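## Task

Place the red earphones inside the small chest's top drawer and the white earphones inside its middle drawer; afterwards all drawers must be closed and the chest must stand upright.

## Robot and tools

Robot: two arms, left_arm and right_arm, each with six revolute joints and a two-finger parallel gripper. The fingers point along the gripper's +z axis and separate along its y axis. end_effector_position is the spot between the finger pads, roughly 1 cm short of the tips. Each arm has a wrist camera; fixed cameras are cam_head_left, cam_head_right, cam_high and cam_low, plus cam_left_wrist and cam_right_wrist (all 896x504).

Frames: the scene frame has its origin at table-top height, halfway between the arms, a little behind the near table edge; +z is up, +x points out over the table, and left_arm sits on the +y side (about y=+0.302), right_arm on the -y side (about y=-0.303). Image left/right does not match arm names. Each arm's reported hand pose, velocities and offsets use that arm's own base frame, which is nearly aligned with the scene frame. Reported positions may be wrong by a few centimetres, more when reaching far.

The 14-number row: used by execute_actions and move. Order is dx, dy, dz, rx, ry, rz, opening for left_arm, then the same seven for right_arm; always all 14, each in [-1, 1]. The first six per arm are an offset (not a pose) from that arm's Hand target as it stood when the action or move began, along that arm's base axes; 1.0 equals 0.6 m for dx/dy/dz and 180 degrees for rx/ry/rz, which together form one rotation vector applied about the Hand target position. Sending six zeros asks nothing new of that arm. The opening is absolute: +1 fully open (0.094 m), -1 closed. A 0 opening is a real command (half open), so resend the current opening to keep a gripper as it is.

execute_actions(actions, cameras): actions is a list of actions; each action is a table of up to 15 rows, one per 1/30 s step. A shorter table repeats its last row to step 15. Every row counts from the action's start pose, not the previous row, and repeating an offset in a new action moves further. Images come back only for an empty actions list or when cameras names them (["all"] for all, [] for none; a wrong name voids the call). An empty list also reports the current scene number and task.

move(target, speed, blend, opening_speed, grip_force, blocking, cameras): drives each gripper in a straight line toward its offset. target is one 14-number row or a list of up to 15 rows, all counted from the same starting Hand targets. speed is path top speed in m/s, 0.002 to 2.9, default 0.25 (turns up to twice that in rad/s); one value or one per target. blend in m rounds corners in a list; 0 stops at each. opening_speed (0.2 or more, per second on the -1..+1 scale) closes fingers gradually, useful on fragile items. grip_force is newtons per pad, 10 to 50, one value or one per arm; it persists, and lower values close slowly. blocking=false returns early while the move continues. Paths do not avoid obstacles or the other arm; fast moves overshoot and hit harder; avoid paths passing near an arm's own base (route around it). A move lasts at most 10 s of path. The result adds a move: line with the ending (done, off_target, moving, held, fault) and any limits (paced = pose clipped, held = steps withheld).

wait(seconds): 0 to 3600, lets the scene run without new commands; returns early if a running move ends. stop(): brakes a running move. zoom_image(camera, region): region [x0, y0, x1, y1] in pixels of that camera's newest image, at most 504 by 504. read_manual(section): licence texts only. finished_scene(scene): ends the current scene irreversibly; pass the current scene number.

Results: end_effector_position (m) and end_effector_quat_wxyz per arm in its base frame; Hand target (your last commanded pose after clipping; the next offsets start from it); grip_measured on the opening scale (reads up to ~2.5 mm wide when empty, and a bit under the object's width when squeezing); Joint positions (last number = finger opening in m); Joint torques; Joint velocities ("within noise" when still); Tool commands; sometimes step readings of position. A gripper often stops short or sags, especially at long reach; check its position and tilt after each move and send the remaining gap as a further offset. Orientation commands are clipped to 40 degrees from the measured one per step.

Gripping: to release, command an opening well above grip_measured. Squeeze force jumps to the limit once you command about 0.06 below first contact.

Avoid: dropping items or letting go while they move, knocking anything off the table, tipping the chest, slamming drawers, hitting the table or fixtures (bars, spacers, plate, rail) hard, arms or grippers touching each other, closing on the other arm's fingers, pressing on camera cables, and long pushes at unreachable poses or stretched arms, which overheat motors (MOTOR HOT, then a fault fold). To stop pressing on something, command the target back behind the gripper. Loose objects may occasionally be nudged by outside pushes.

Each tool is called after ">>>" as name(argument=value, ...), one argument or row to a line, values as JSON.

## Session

>>> execute_actions(
  actions=[],
)

Scene clock: 0.00 s.
left_arm: end_effector_position=(+0.3875, +0.0066, +0.0813) grip_measured=+1.000 end_effector_quat_wxyz=(+0.554, -0.042, +0.832, +0.004) | right_arm: end_effector_position=(+0.3957, -0.0366, +0.0912) grip_measured=+1.000 end_effector_quat_wxyz=(+0.572, +0.047, +0.819, -0.007)
Joint positions: left_arm=[-0.011 1.515 0.36 0.757 -0.064 -0.07 0.094] | right_arm=[-0.108 1.538 0.381 0.803 -0.036 0.033 0.094]
Joint velocities: within noise
Joint torques (N m): no reading
Heat: left arm: 25 °C; right arm: 24 °C.
Hand target: left_arm +0.3917, +0.0068, +0.0906; +0.566, -0.042, +0.823, +0.004 | right_arm +0.3975, -0.0369, +0.0939; +0.574, +0.047, +0.817, -0.007
Tool commands: left_gripper/opening=+1.0 right_gripper/opening=+1.0

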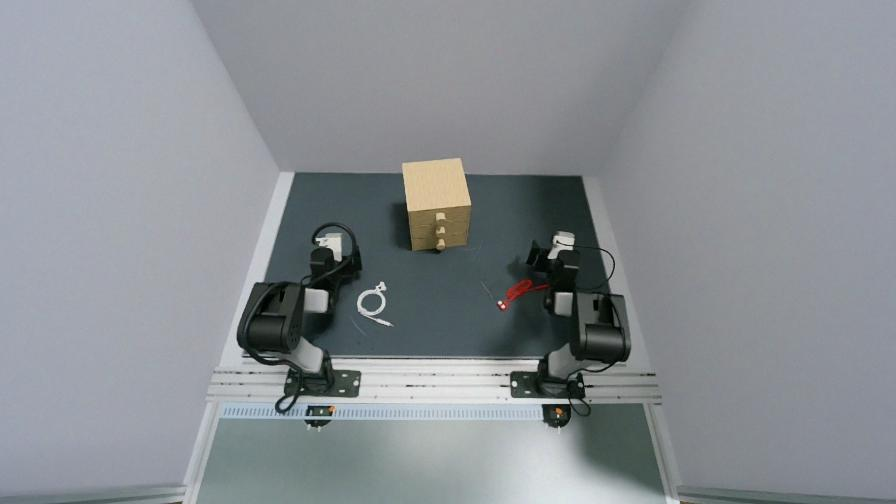

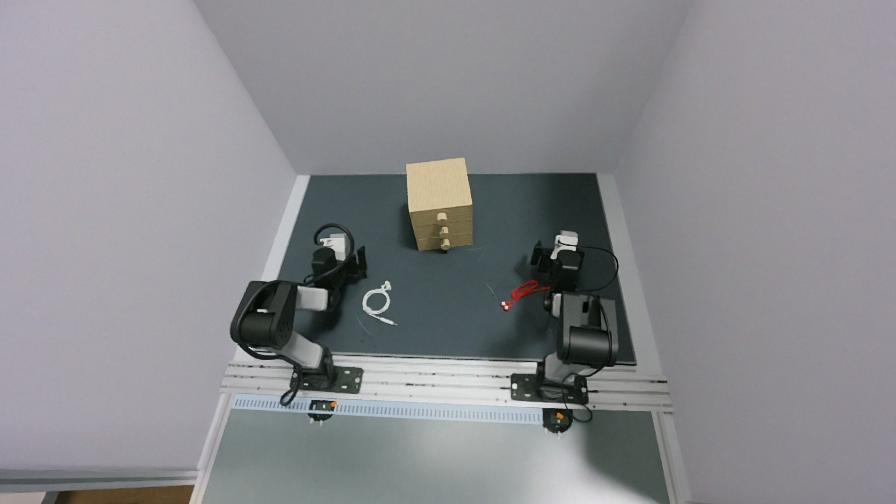

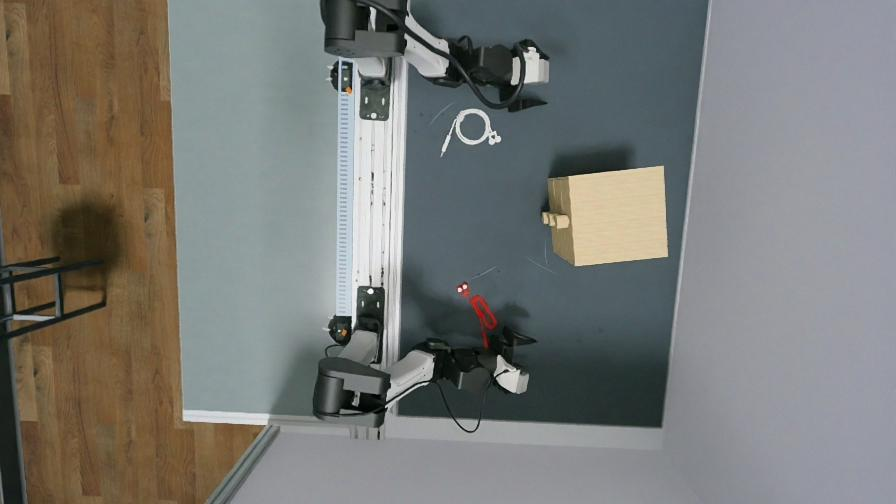

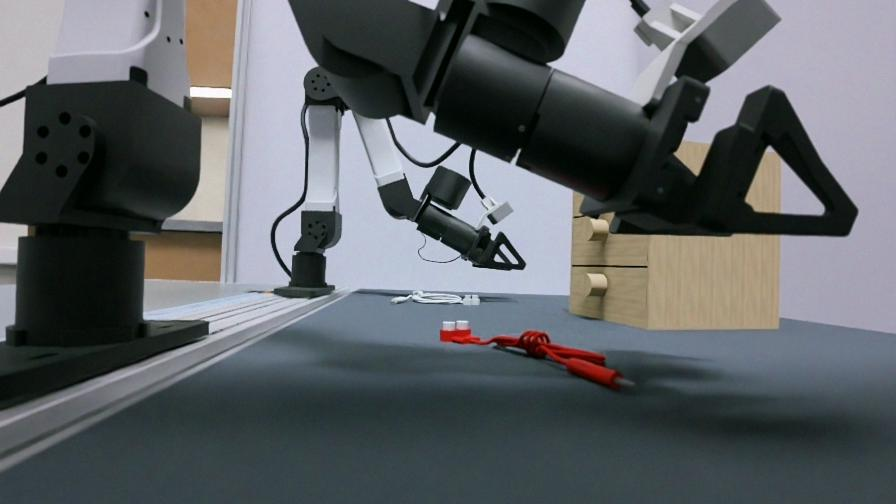

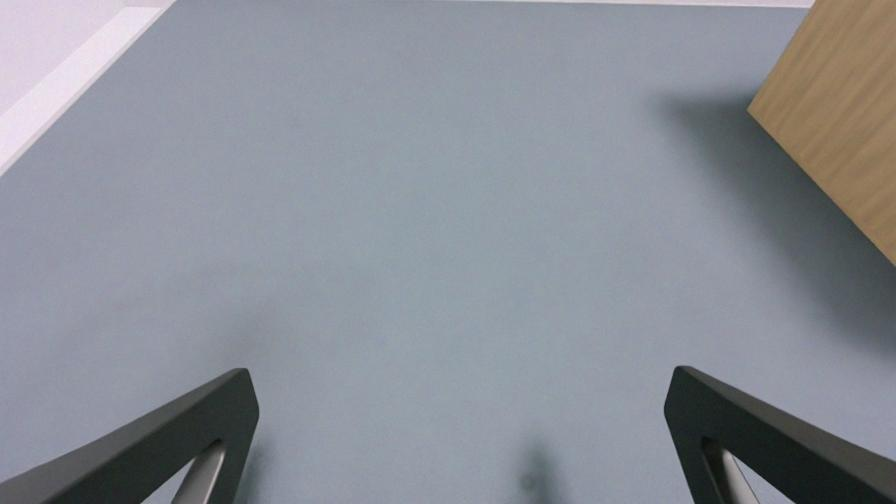

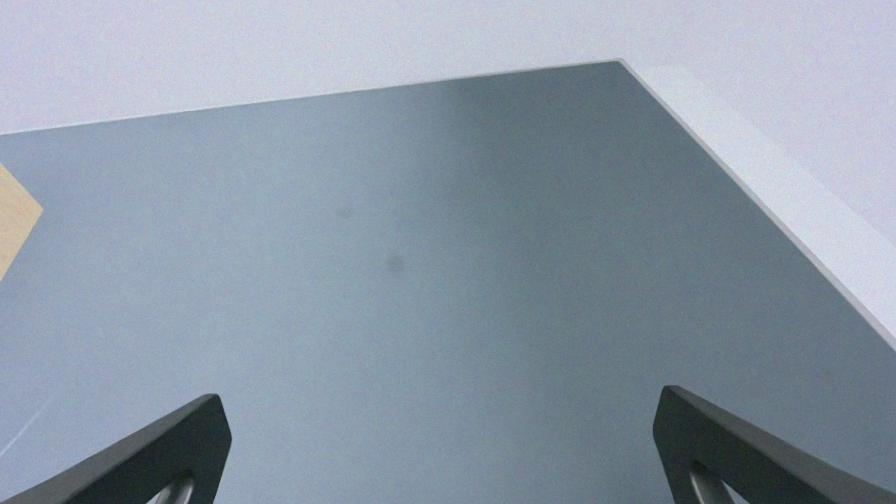

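>>> zoom_image(
  camera="cam_high",
  region=[420, 90, 680, 350],
)

>>> zoom_image(
  camera="cam_head_right",
  region=[390, 150, 490, 260],
)

>>> zoom_image(
  camera="cam_low",
  region=[380, 130, 800, 400],
)

Scaled by 1.938 from the camera's image (finer frame: 1280x720).

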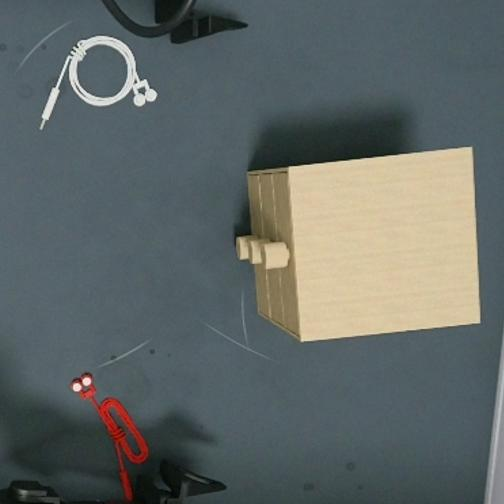

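Scaled by 4.582 from the camera's image (finer frame: 1280x720).

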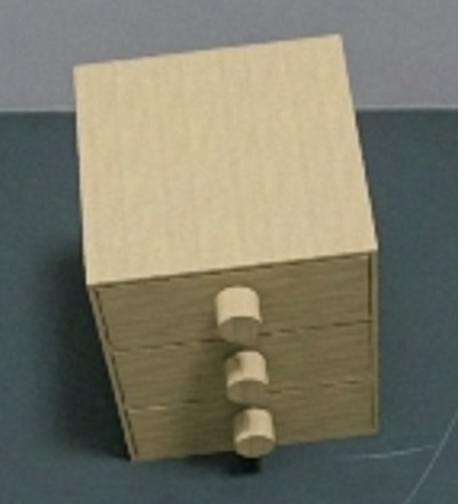

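Scaled by 1.200 from the camera's image (finer frame: 1280x720).

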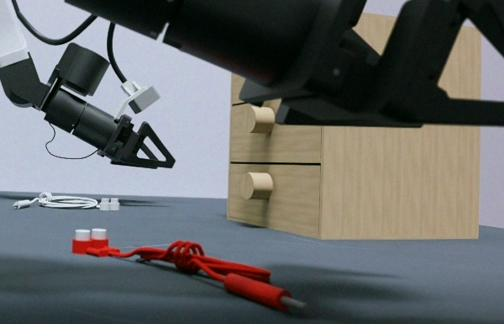

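>>> move(
  target=[-0.2373, -0.1757, 0.1240, 0.0701, 0.3801, -0.1339, 0.0, -0.0965, 0.534, 0.1018, -0.0146, 0.039, 0.0723, 0.2],
  speed=0.5,
  cameras=["all"],
)

Scene clock: 9.33 s.
left_arm: end_effector_position=(+0.2463, -0.0935, +0.1577) grip_measured=+0.002 end_effector_quat_wxyz=(-0.006, +0.190, +0.982, +0.006) | right_arm: end_effector_position=(+0.3368, +0.2794, +0.1546) grip_measured=+0.202 end_effector_quat_wxyz=(+0.522, -0.062, +0.850, +0.041)
Joint positions: left_arm=[-0.369 1.557 1.429 -1.457 -0.009 0.013 0.047] | right_arm=[0.949 1.585 0.932 0.026 0.692 0.438 0.056]
Joint torques (N m): left_arm=[-0.32 -5.07 7.99 0.09 0.07 -0.11] | right_arm=[0.73 -5.53 9.02 1.71 0.38 0.14]
Heat: left arm: 26 °C; right arm: 26 °C.
Hand target: left_arm +0.2492, -0.0987, +0.1651; +0.000, +0.188, +0.982, +0.000 | right_arm +0.3397, +0.2834, +0.1548; +0.521, -0.059, +0.851, +0.036
Off the commanded pose: left_arm 0.009 m, 1 deg | right_arm 0.005 m, 1 deg.
move: done

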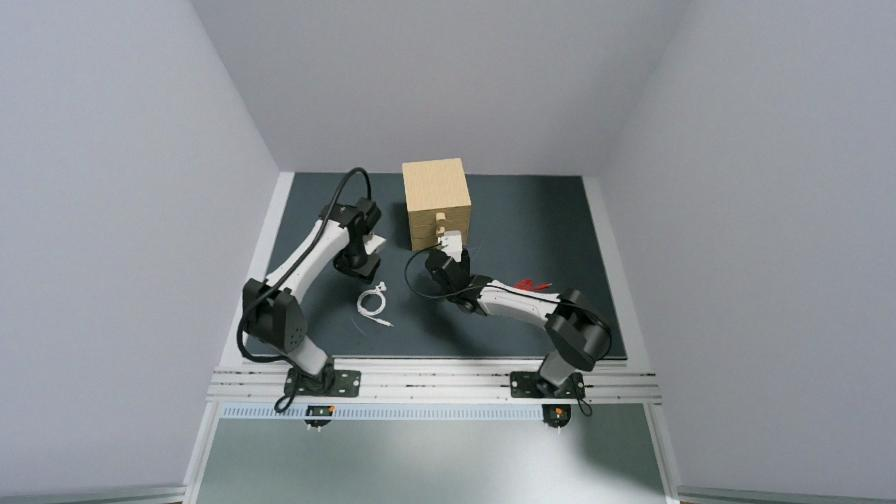

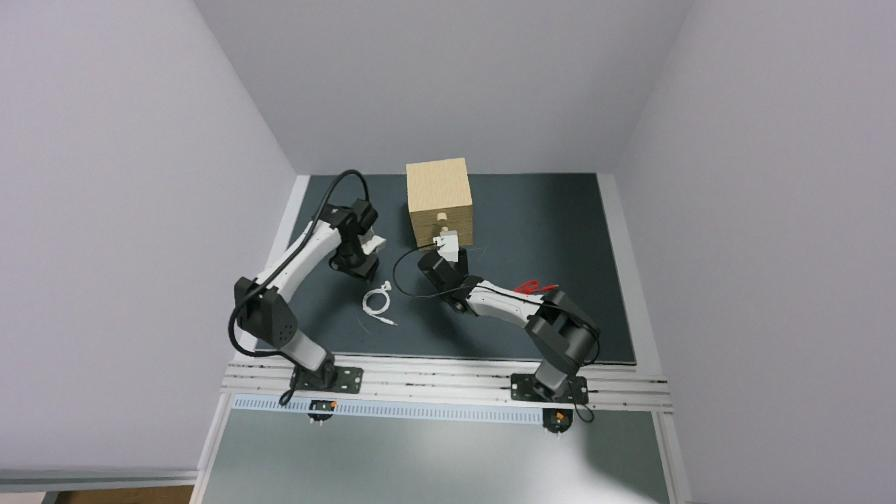

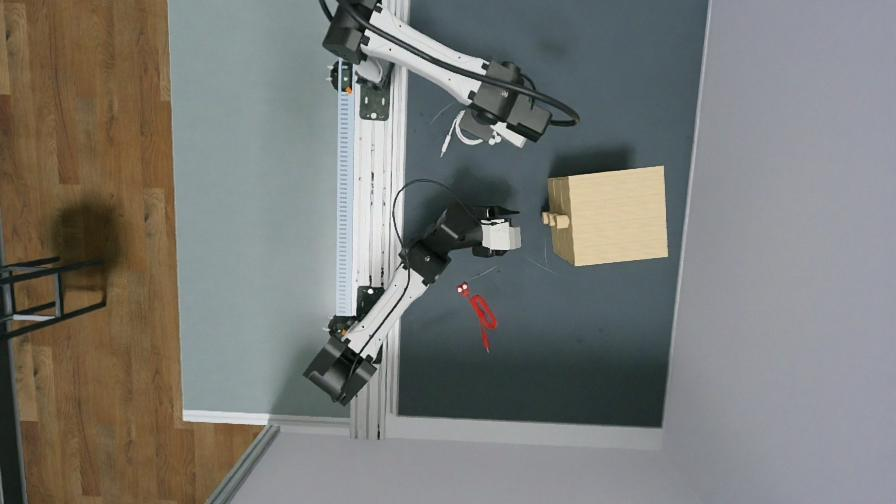

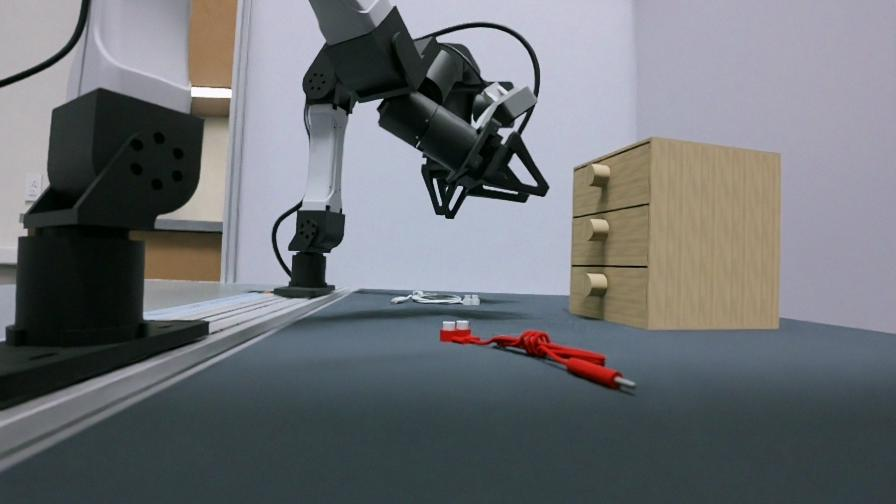

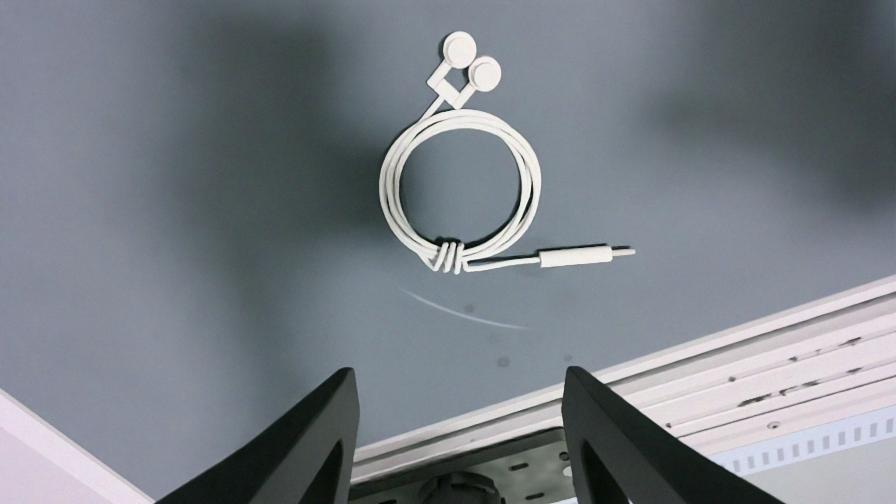

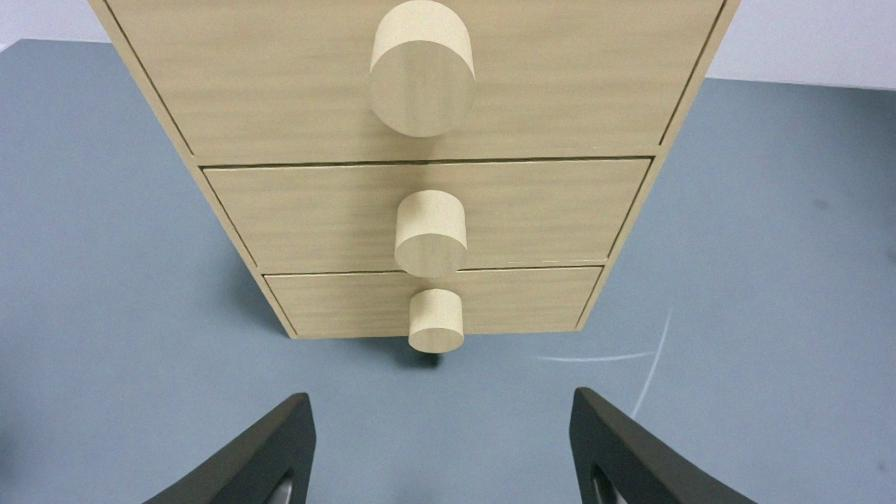

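>>> move(
  target=[0.0308, 0.046, -0.175, 0, 0, 0, -0.2, 0.0955, 0.0242, -0.0672, 0, 0, 0, 0.2],
  speed=0.3,
  cameras=["cam_left_wrist", "cam_right_wrist"],
)

Scene clock: 12.87 s.
left_arm: end_effector_position=(+0.2673, -0.0717, +0.0648) grip_measured=-0.198 end_effector_quat_wxyz=(+0.001, +0.186, +0.983, +0.004) | right_arm: end_effector_position=(+0.3888, +0.2912, +0.1134) grip_measured=+0.202 end_effector_quat_wxyz=(+0.517, -0.060, +0.853, +0.029)
Joint positions: left_arm=[-0.267 1.619 1.121 -1.072 -0.008 0.107 0.038] | right_arm=[0.856 1.819 1.024 0.183 0.632 0.38 0.056]
Joint torques (N m): left_arm=[1.07 -5.46 4.1 0.47 0.05 0.15] | right_arm=[-0.31 -7.04 8.69 2.17 0.13 0.01]
Heat: left arm: 27 °C; right arm: 26 °C.
Hand target: left_arm +0.2678, -0.0710, +0.0601; +0.000, +0.188, +0.982, +0.000 | right_arm +0.3969, +0.2980, +0.1145; +0.521, -0.059, +0.851, +0.036
Off the commanded pose: left_arm 0.005 m, 1 deg | right_arm 0.011 m, 1 deg.
move: off_target (right_arm)

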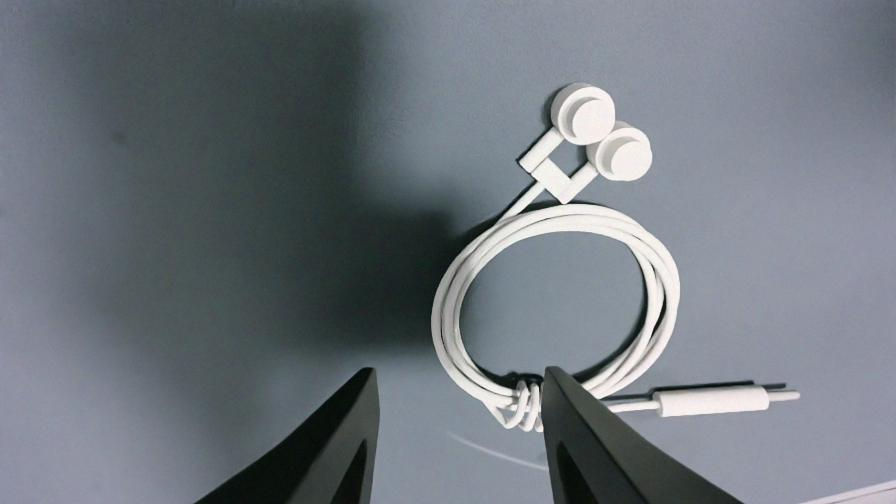

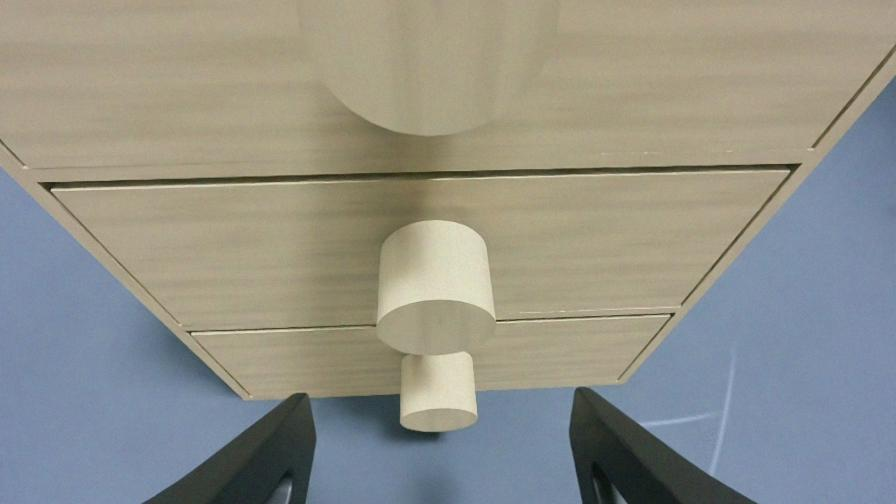

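>>> move(
  target=[
    [-0.007, 0.0093, -0.0925, 0, 0, 0, -0.2, 0.0658, 0.0133, 0.0017, 0, 0, 0, 0.2],
    [-0.007, 0.0093, -0.0925, 0, 0, 0, -1.0, 0.0658, 0.0133, 0.0017, 0, 0, 0, -0.8],
    [-0.007, 0.0093, 0.2332, 0, 0, 0, -1.0, -0.1312, -0.021, 0.0017, 0, 0, 0, -0.8],
    [-0.007, 0.0093, 0.2332, 0, 0, 0, -1.0, -0.1312, -0.021, 0.0017, 0, 0, 0, 0.2],
    [-0.007, 0.0093, 0.2332, 0, 0, 0, -1.0, -0.2068, -0.0342, 0.035, 0, 0, 0, 0.2],
    [0.2268, -0.355, 0.4133, -0.1205, -0.2073, -0.0901, -1.0, -0.1748, -0.4048, 0.0842, 0.1368, 0.338, -0.2975, 0.2],
  ],
  speed=[0.2, 0.2, 0.2, 0.2, 0.25, 0.6],
  blend=[0, 0, 0, 0, 0.02, 0],
  opening_speed=1.6,
  cameras=["all"],
)

Scene clock: 24.30 s.
left_arm: end_effector_position=(+0.3986, -0.2750, +0.2919) grip_measured=-0.940 end_effector_quat_wxyz=(+0.321, +0.306, +0.890, -0.110) | right_arm: end_effector_position=(+0.2887, +0.0543, +0.1649) grip_measured=+0.198 end_effector_quat_wxyz=(+0.009, +0.439, +0.898, -0.001)
Joint positions: left_arm=[-0.586 1.894 2.146 -1.131 0.049 0.059 0.003] | right_arm=[0.193 1.65 1.554 -1.461 0.011 1.102 0.056]
Joint torques (N m): left_arm=[-0.25 -8.36 8.59 1.92 0.06 0.02] | right_arm=[-0.23 -5.16 7.9 0.21 0.01 0]
Heat: left arm: 28 °C; right arm: 27 °C.
Hand target: left_arm +0.4038, -0.2841, +0.3080; +0.346, +0.308, +0.878, -0.121 | right_arm +0.2921, +0.0551, +0.1650; +0.000, +0.438, +0.899, +0.000
Off the commanded pose: left_arm 0.019 m, 3 deg | right_arm 0.003 m, 1 deg.
move: off_target (left_arm); target 2's new opening was sent with left_arm's hand 0.016 m and 3 deg from that target

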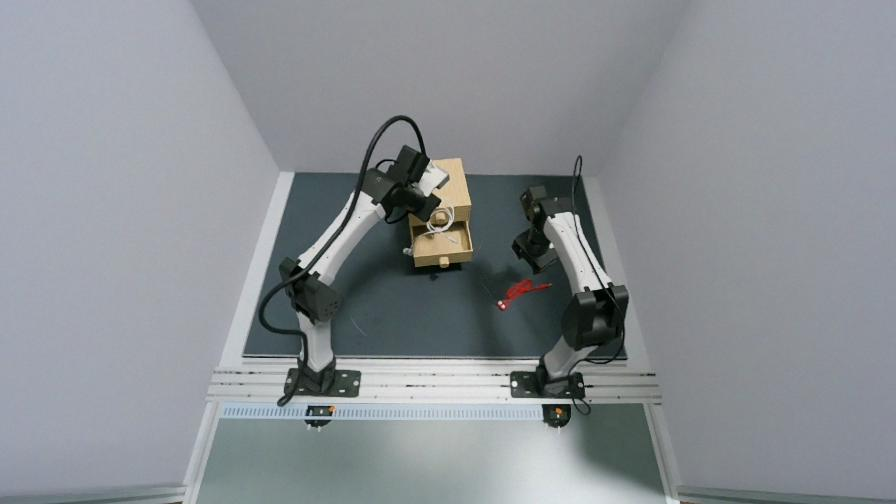

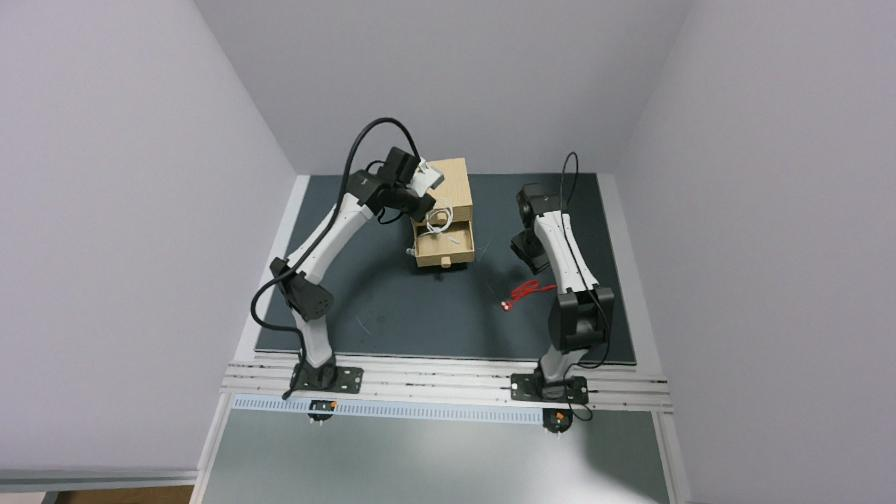

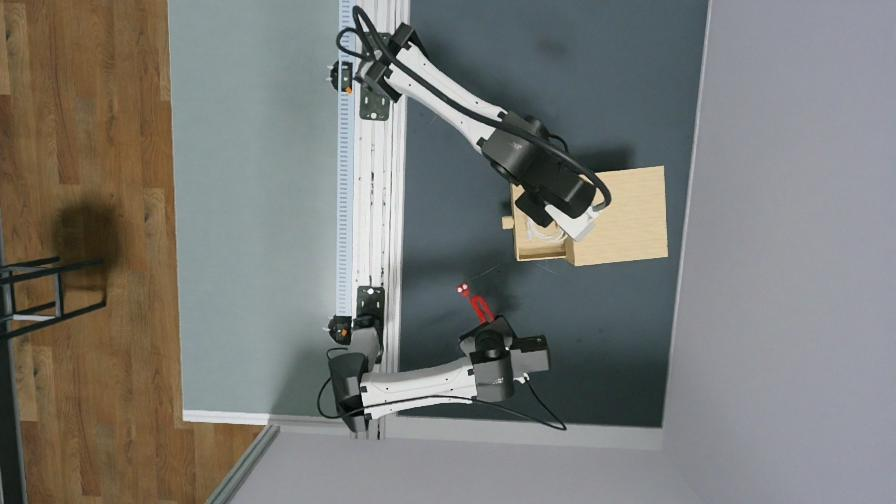

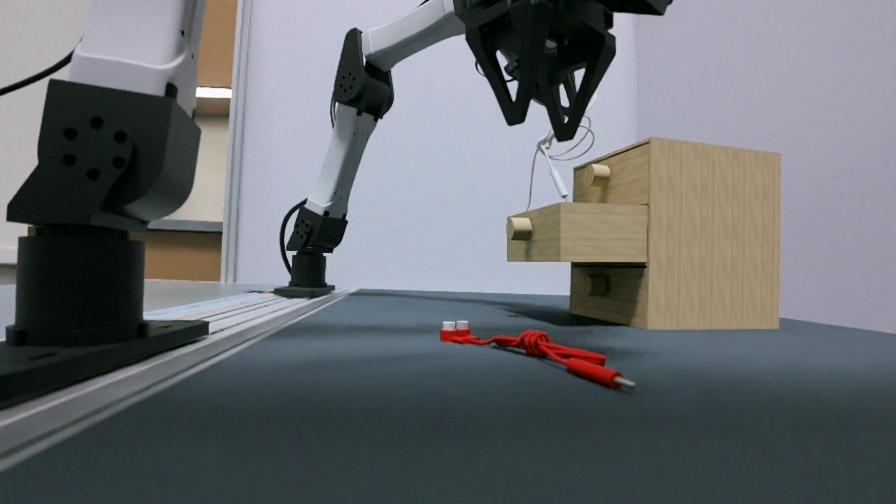

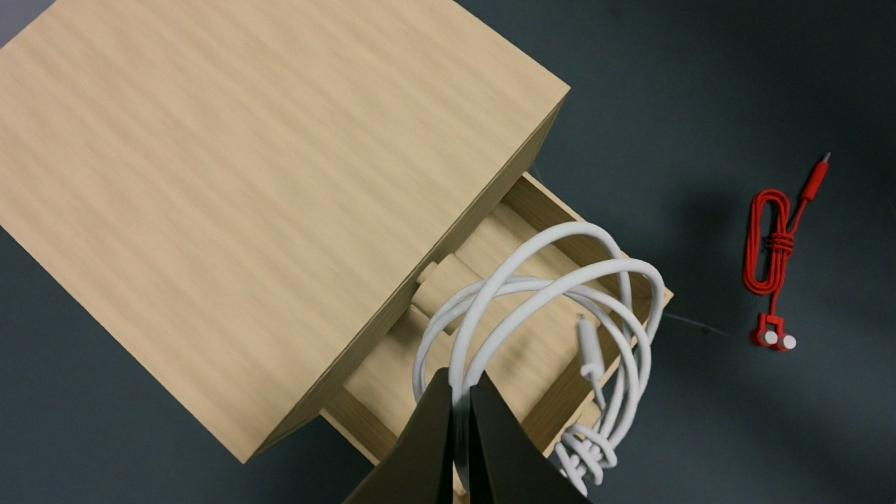

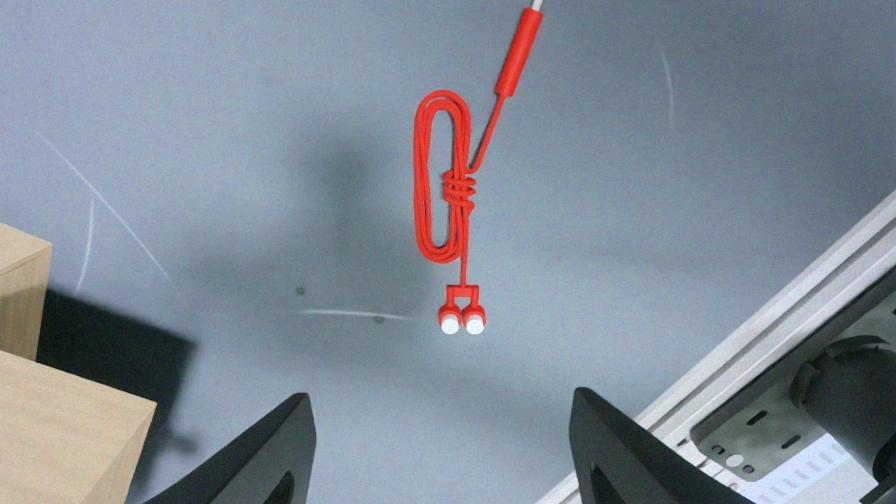

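>>> zoom_image(
  camera="cam_head_right",
  region=[380, 170, 500, 290],
)

>>> zoom_image(
  camera="cam_head_left",
  region=[380, 170, 500, 290],
)

>>> zoom_image(
  camera="cam_high",
  region=[480, 150, 640, 290],
)

>>> zoom_image(
  camera="cam_low",
  region=[440, 60, 680, 300],
)

Scaled by 4.200 from the camera's image (finer frame: 1280x720).

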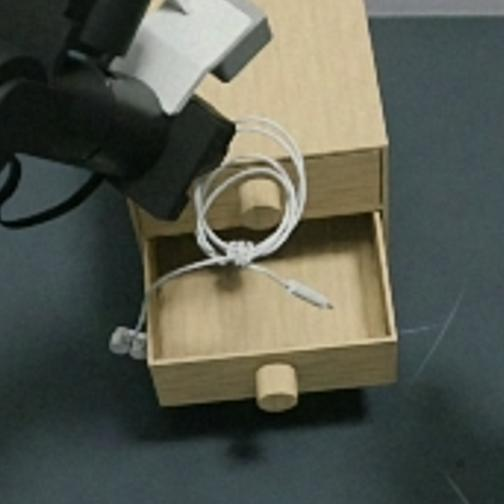

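Scaled by 4.200 from the camera's image (finer frame: 1280x720).

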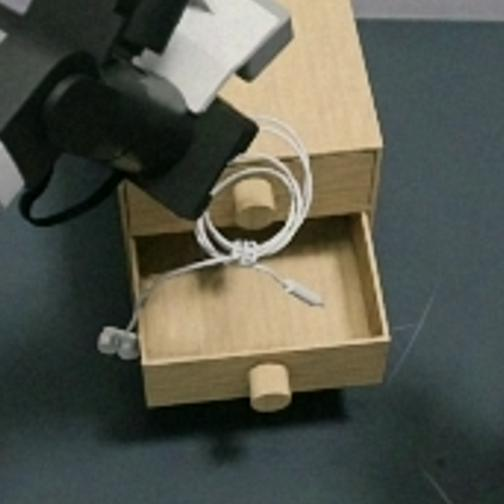

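Scaled by 3.150 from the camera's image (finer frame: 1280x720).

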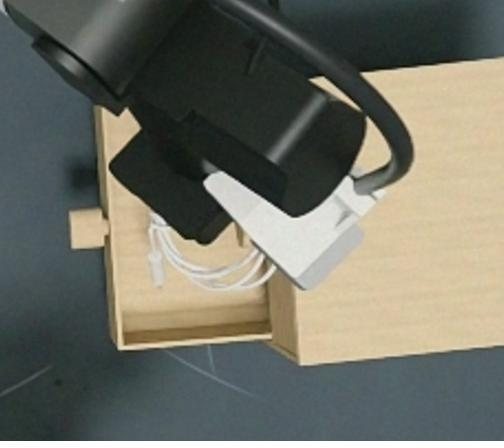

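Scaled by 2.100 from the camera's image (finer frame: 1280x720).

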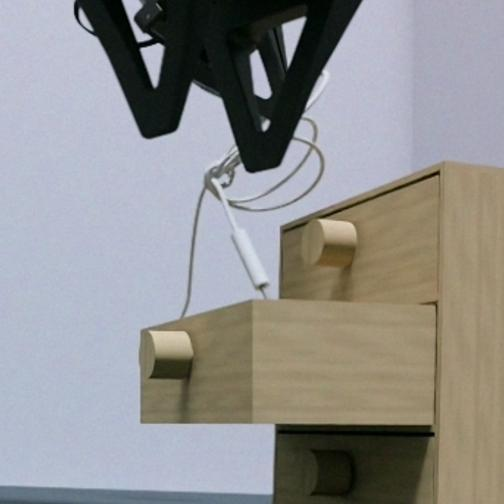

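>>> move(
  target=[
    [0.0318, 0.007, 0.1383, -0.0581, -0.0745, 0, -1.0, 0.0068, -0.006, -0.225, 0, 0, 0, 0.1],
    [0.0318, 0.007, 0.1383, -0.0581, -0.0745, 0, -1.0, 0.0068, -0.006, -0.28, 0, 0, 0, 0.1],
    [0.0318, 0.007, 0.1383, -0.0581, -0.0745, 0, -1.0, 0.0068, -0.006, -0.28, 0, 0, 0, -1.0],
    [0.0318, 0.007, 0.1383, -0.0581, -0.0745, 0, -1.0, 0.0068, -0.006, 0.06, 0, 0, 0, -1.0],
  ],
  speed=[0.2, 0.2, 0.2, 0.25],
  blend=[0.01, 0, 0, 0],
  opening_speed=1.6,
  cameras=["all"],
)

>>> zoom_image(
  camera="cam_head_right",
  region=[380, 150, 500, 290],
)

>>> zoom_image(
  camera="cam_low",
  region=[440, 0, 700, 300],
)

Scene clock: 32.93 s.
left_arm: end_effector_position=(+0.4208, -0.2810, +0.3610) grip_measured=-0.940 end_effector_quat_wxyz=(+0.437, +0.290, +0.837, -0.155) | right_arm: end_effector_position=(+0.2952, +0.0516, +0.1911) grip_measured=-0.901 end_effector_quat_wxyz=(+0.019, +0.439, +0.898, +0.008)
Joint positions: left_arm=[-0.555 1.837 2.158 -0.931 0.097 0.06 0.003] | right_arm=[0.179 1.668 1.679 -1.542 0.01 1.087 0.005]
Joint torques (N m): left_arm=[1.03 -9.92 8.73 2.3 0.11 0.09] | right_arm=[-0.27 -8.27 7.79 0.27 0.02 0]
Heat: left arm: 30 °C; right arm: 28 °C.
Hand target: left_arm +0.4228, -0.2799, +0.3911; +0.473, +0.288, +0.817, -0.164 | right_arm +0.2961, +0.0515, +0.2010; +0.000, +0.438, +0.899, +0.000
Off the commanded pose: left_arm 0.030 m, 5 deg | right_arm 0.010 m, 2 deg.
joint sent to its limit (right arm) — joint 4 (wrist pitch), lower limit. The joint targets are off in orientation, not in position.
move: off_target (left_arm)

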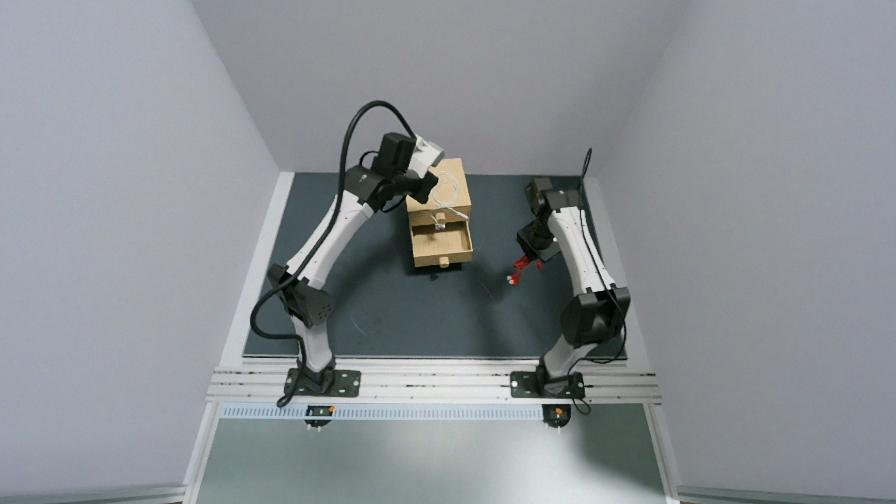

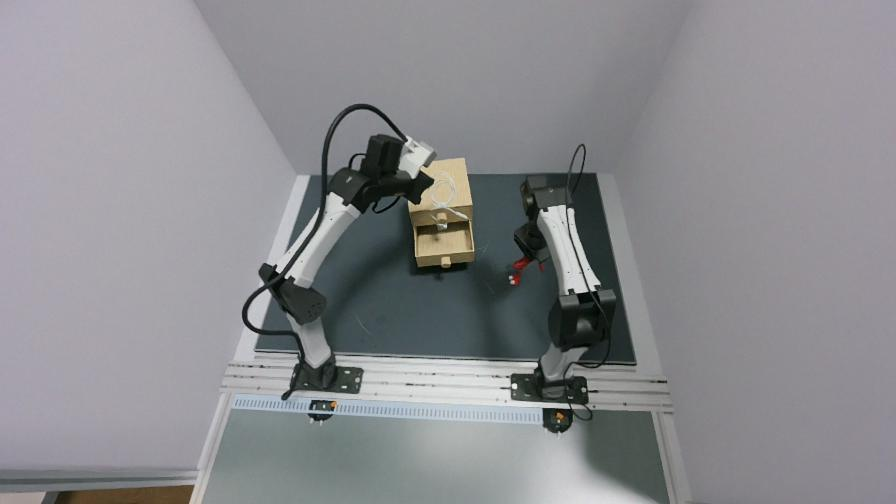

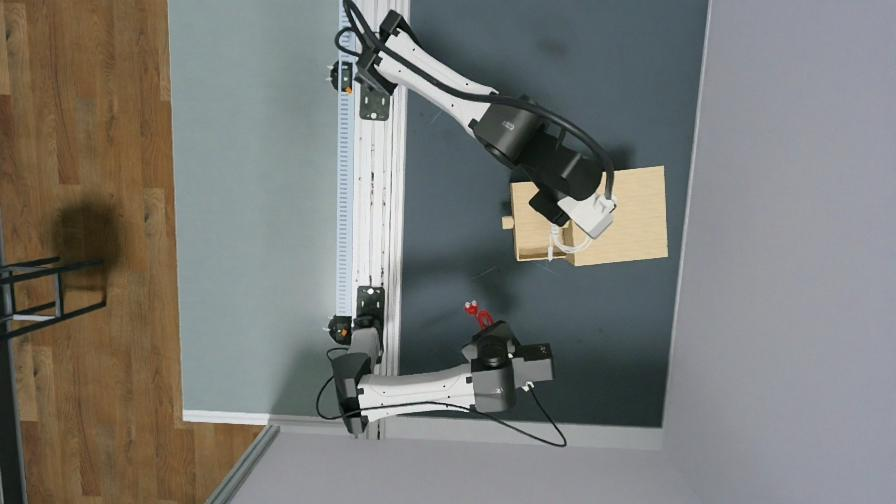

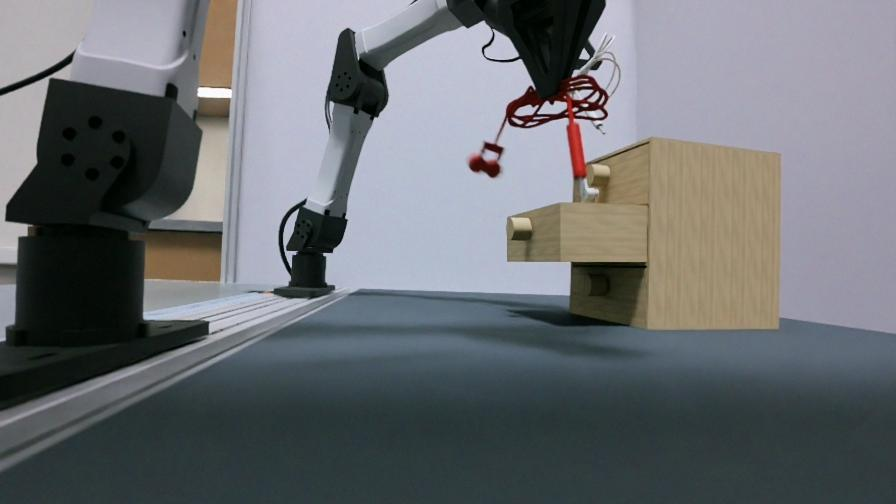

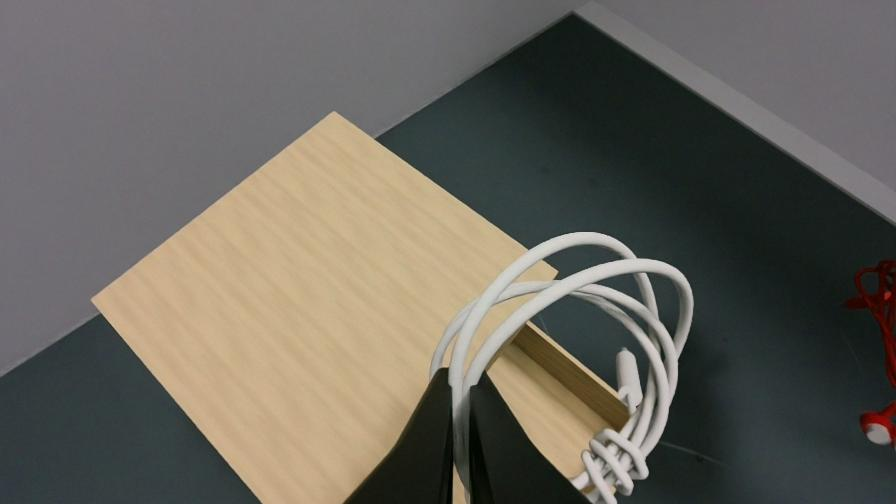

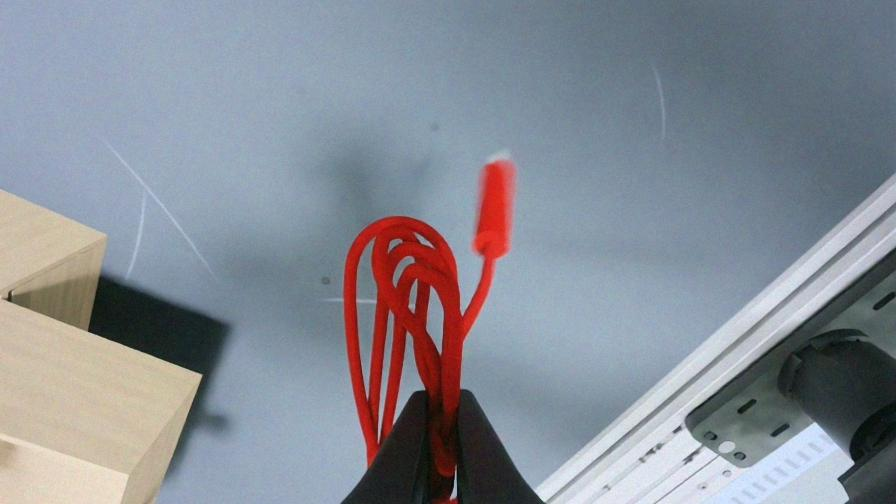

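Scaled by 3.600 from the camera's image (finer frame: 1280x720).

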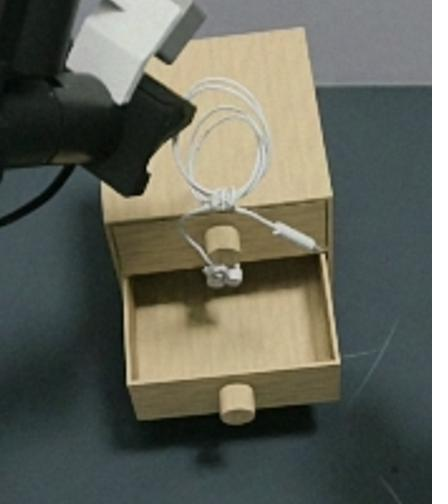

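Scaled by 1.680 from the camera's image (finer frame: 1280x720).

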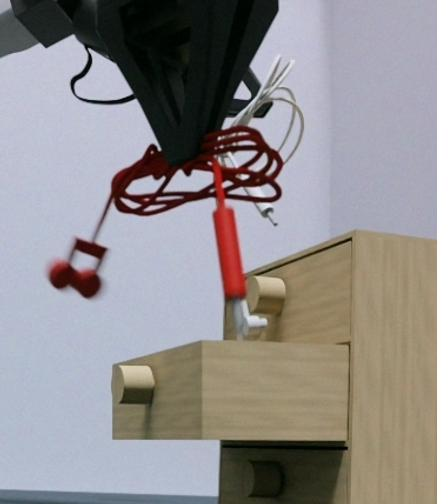

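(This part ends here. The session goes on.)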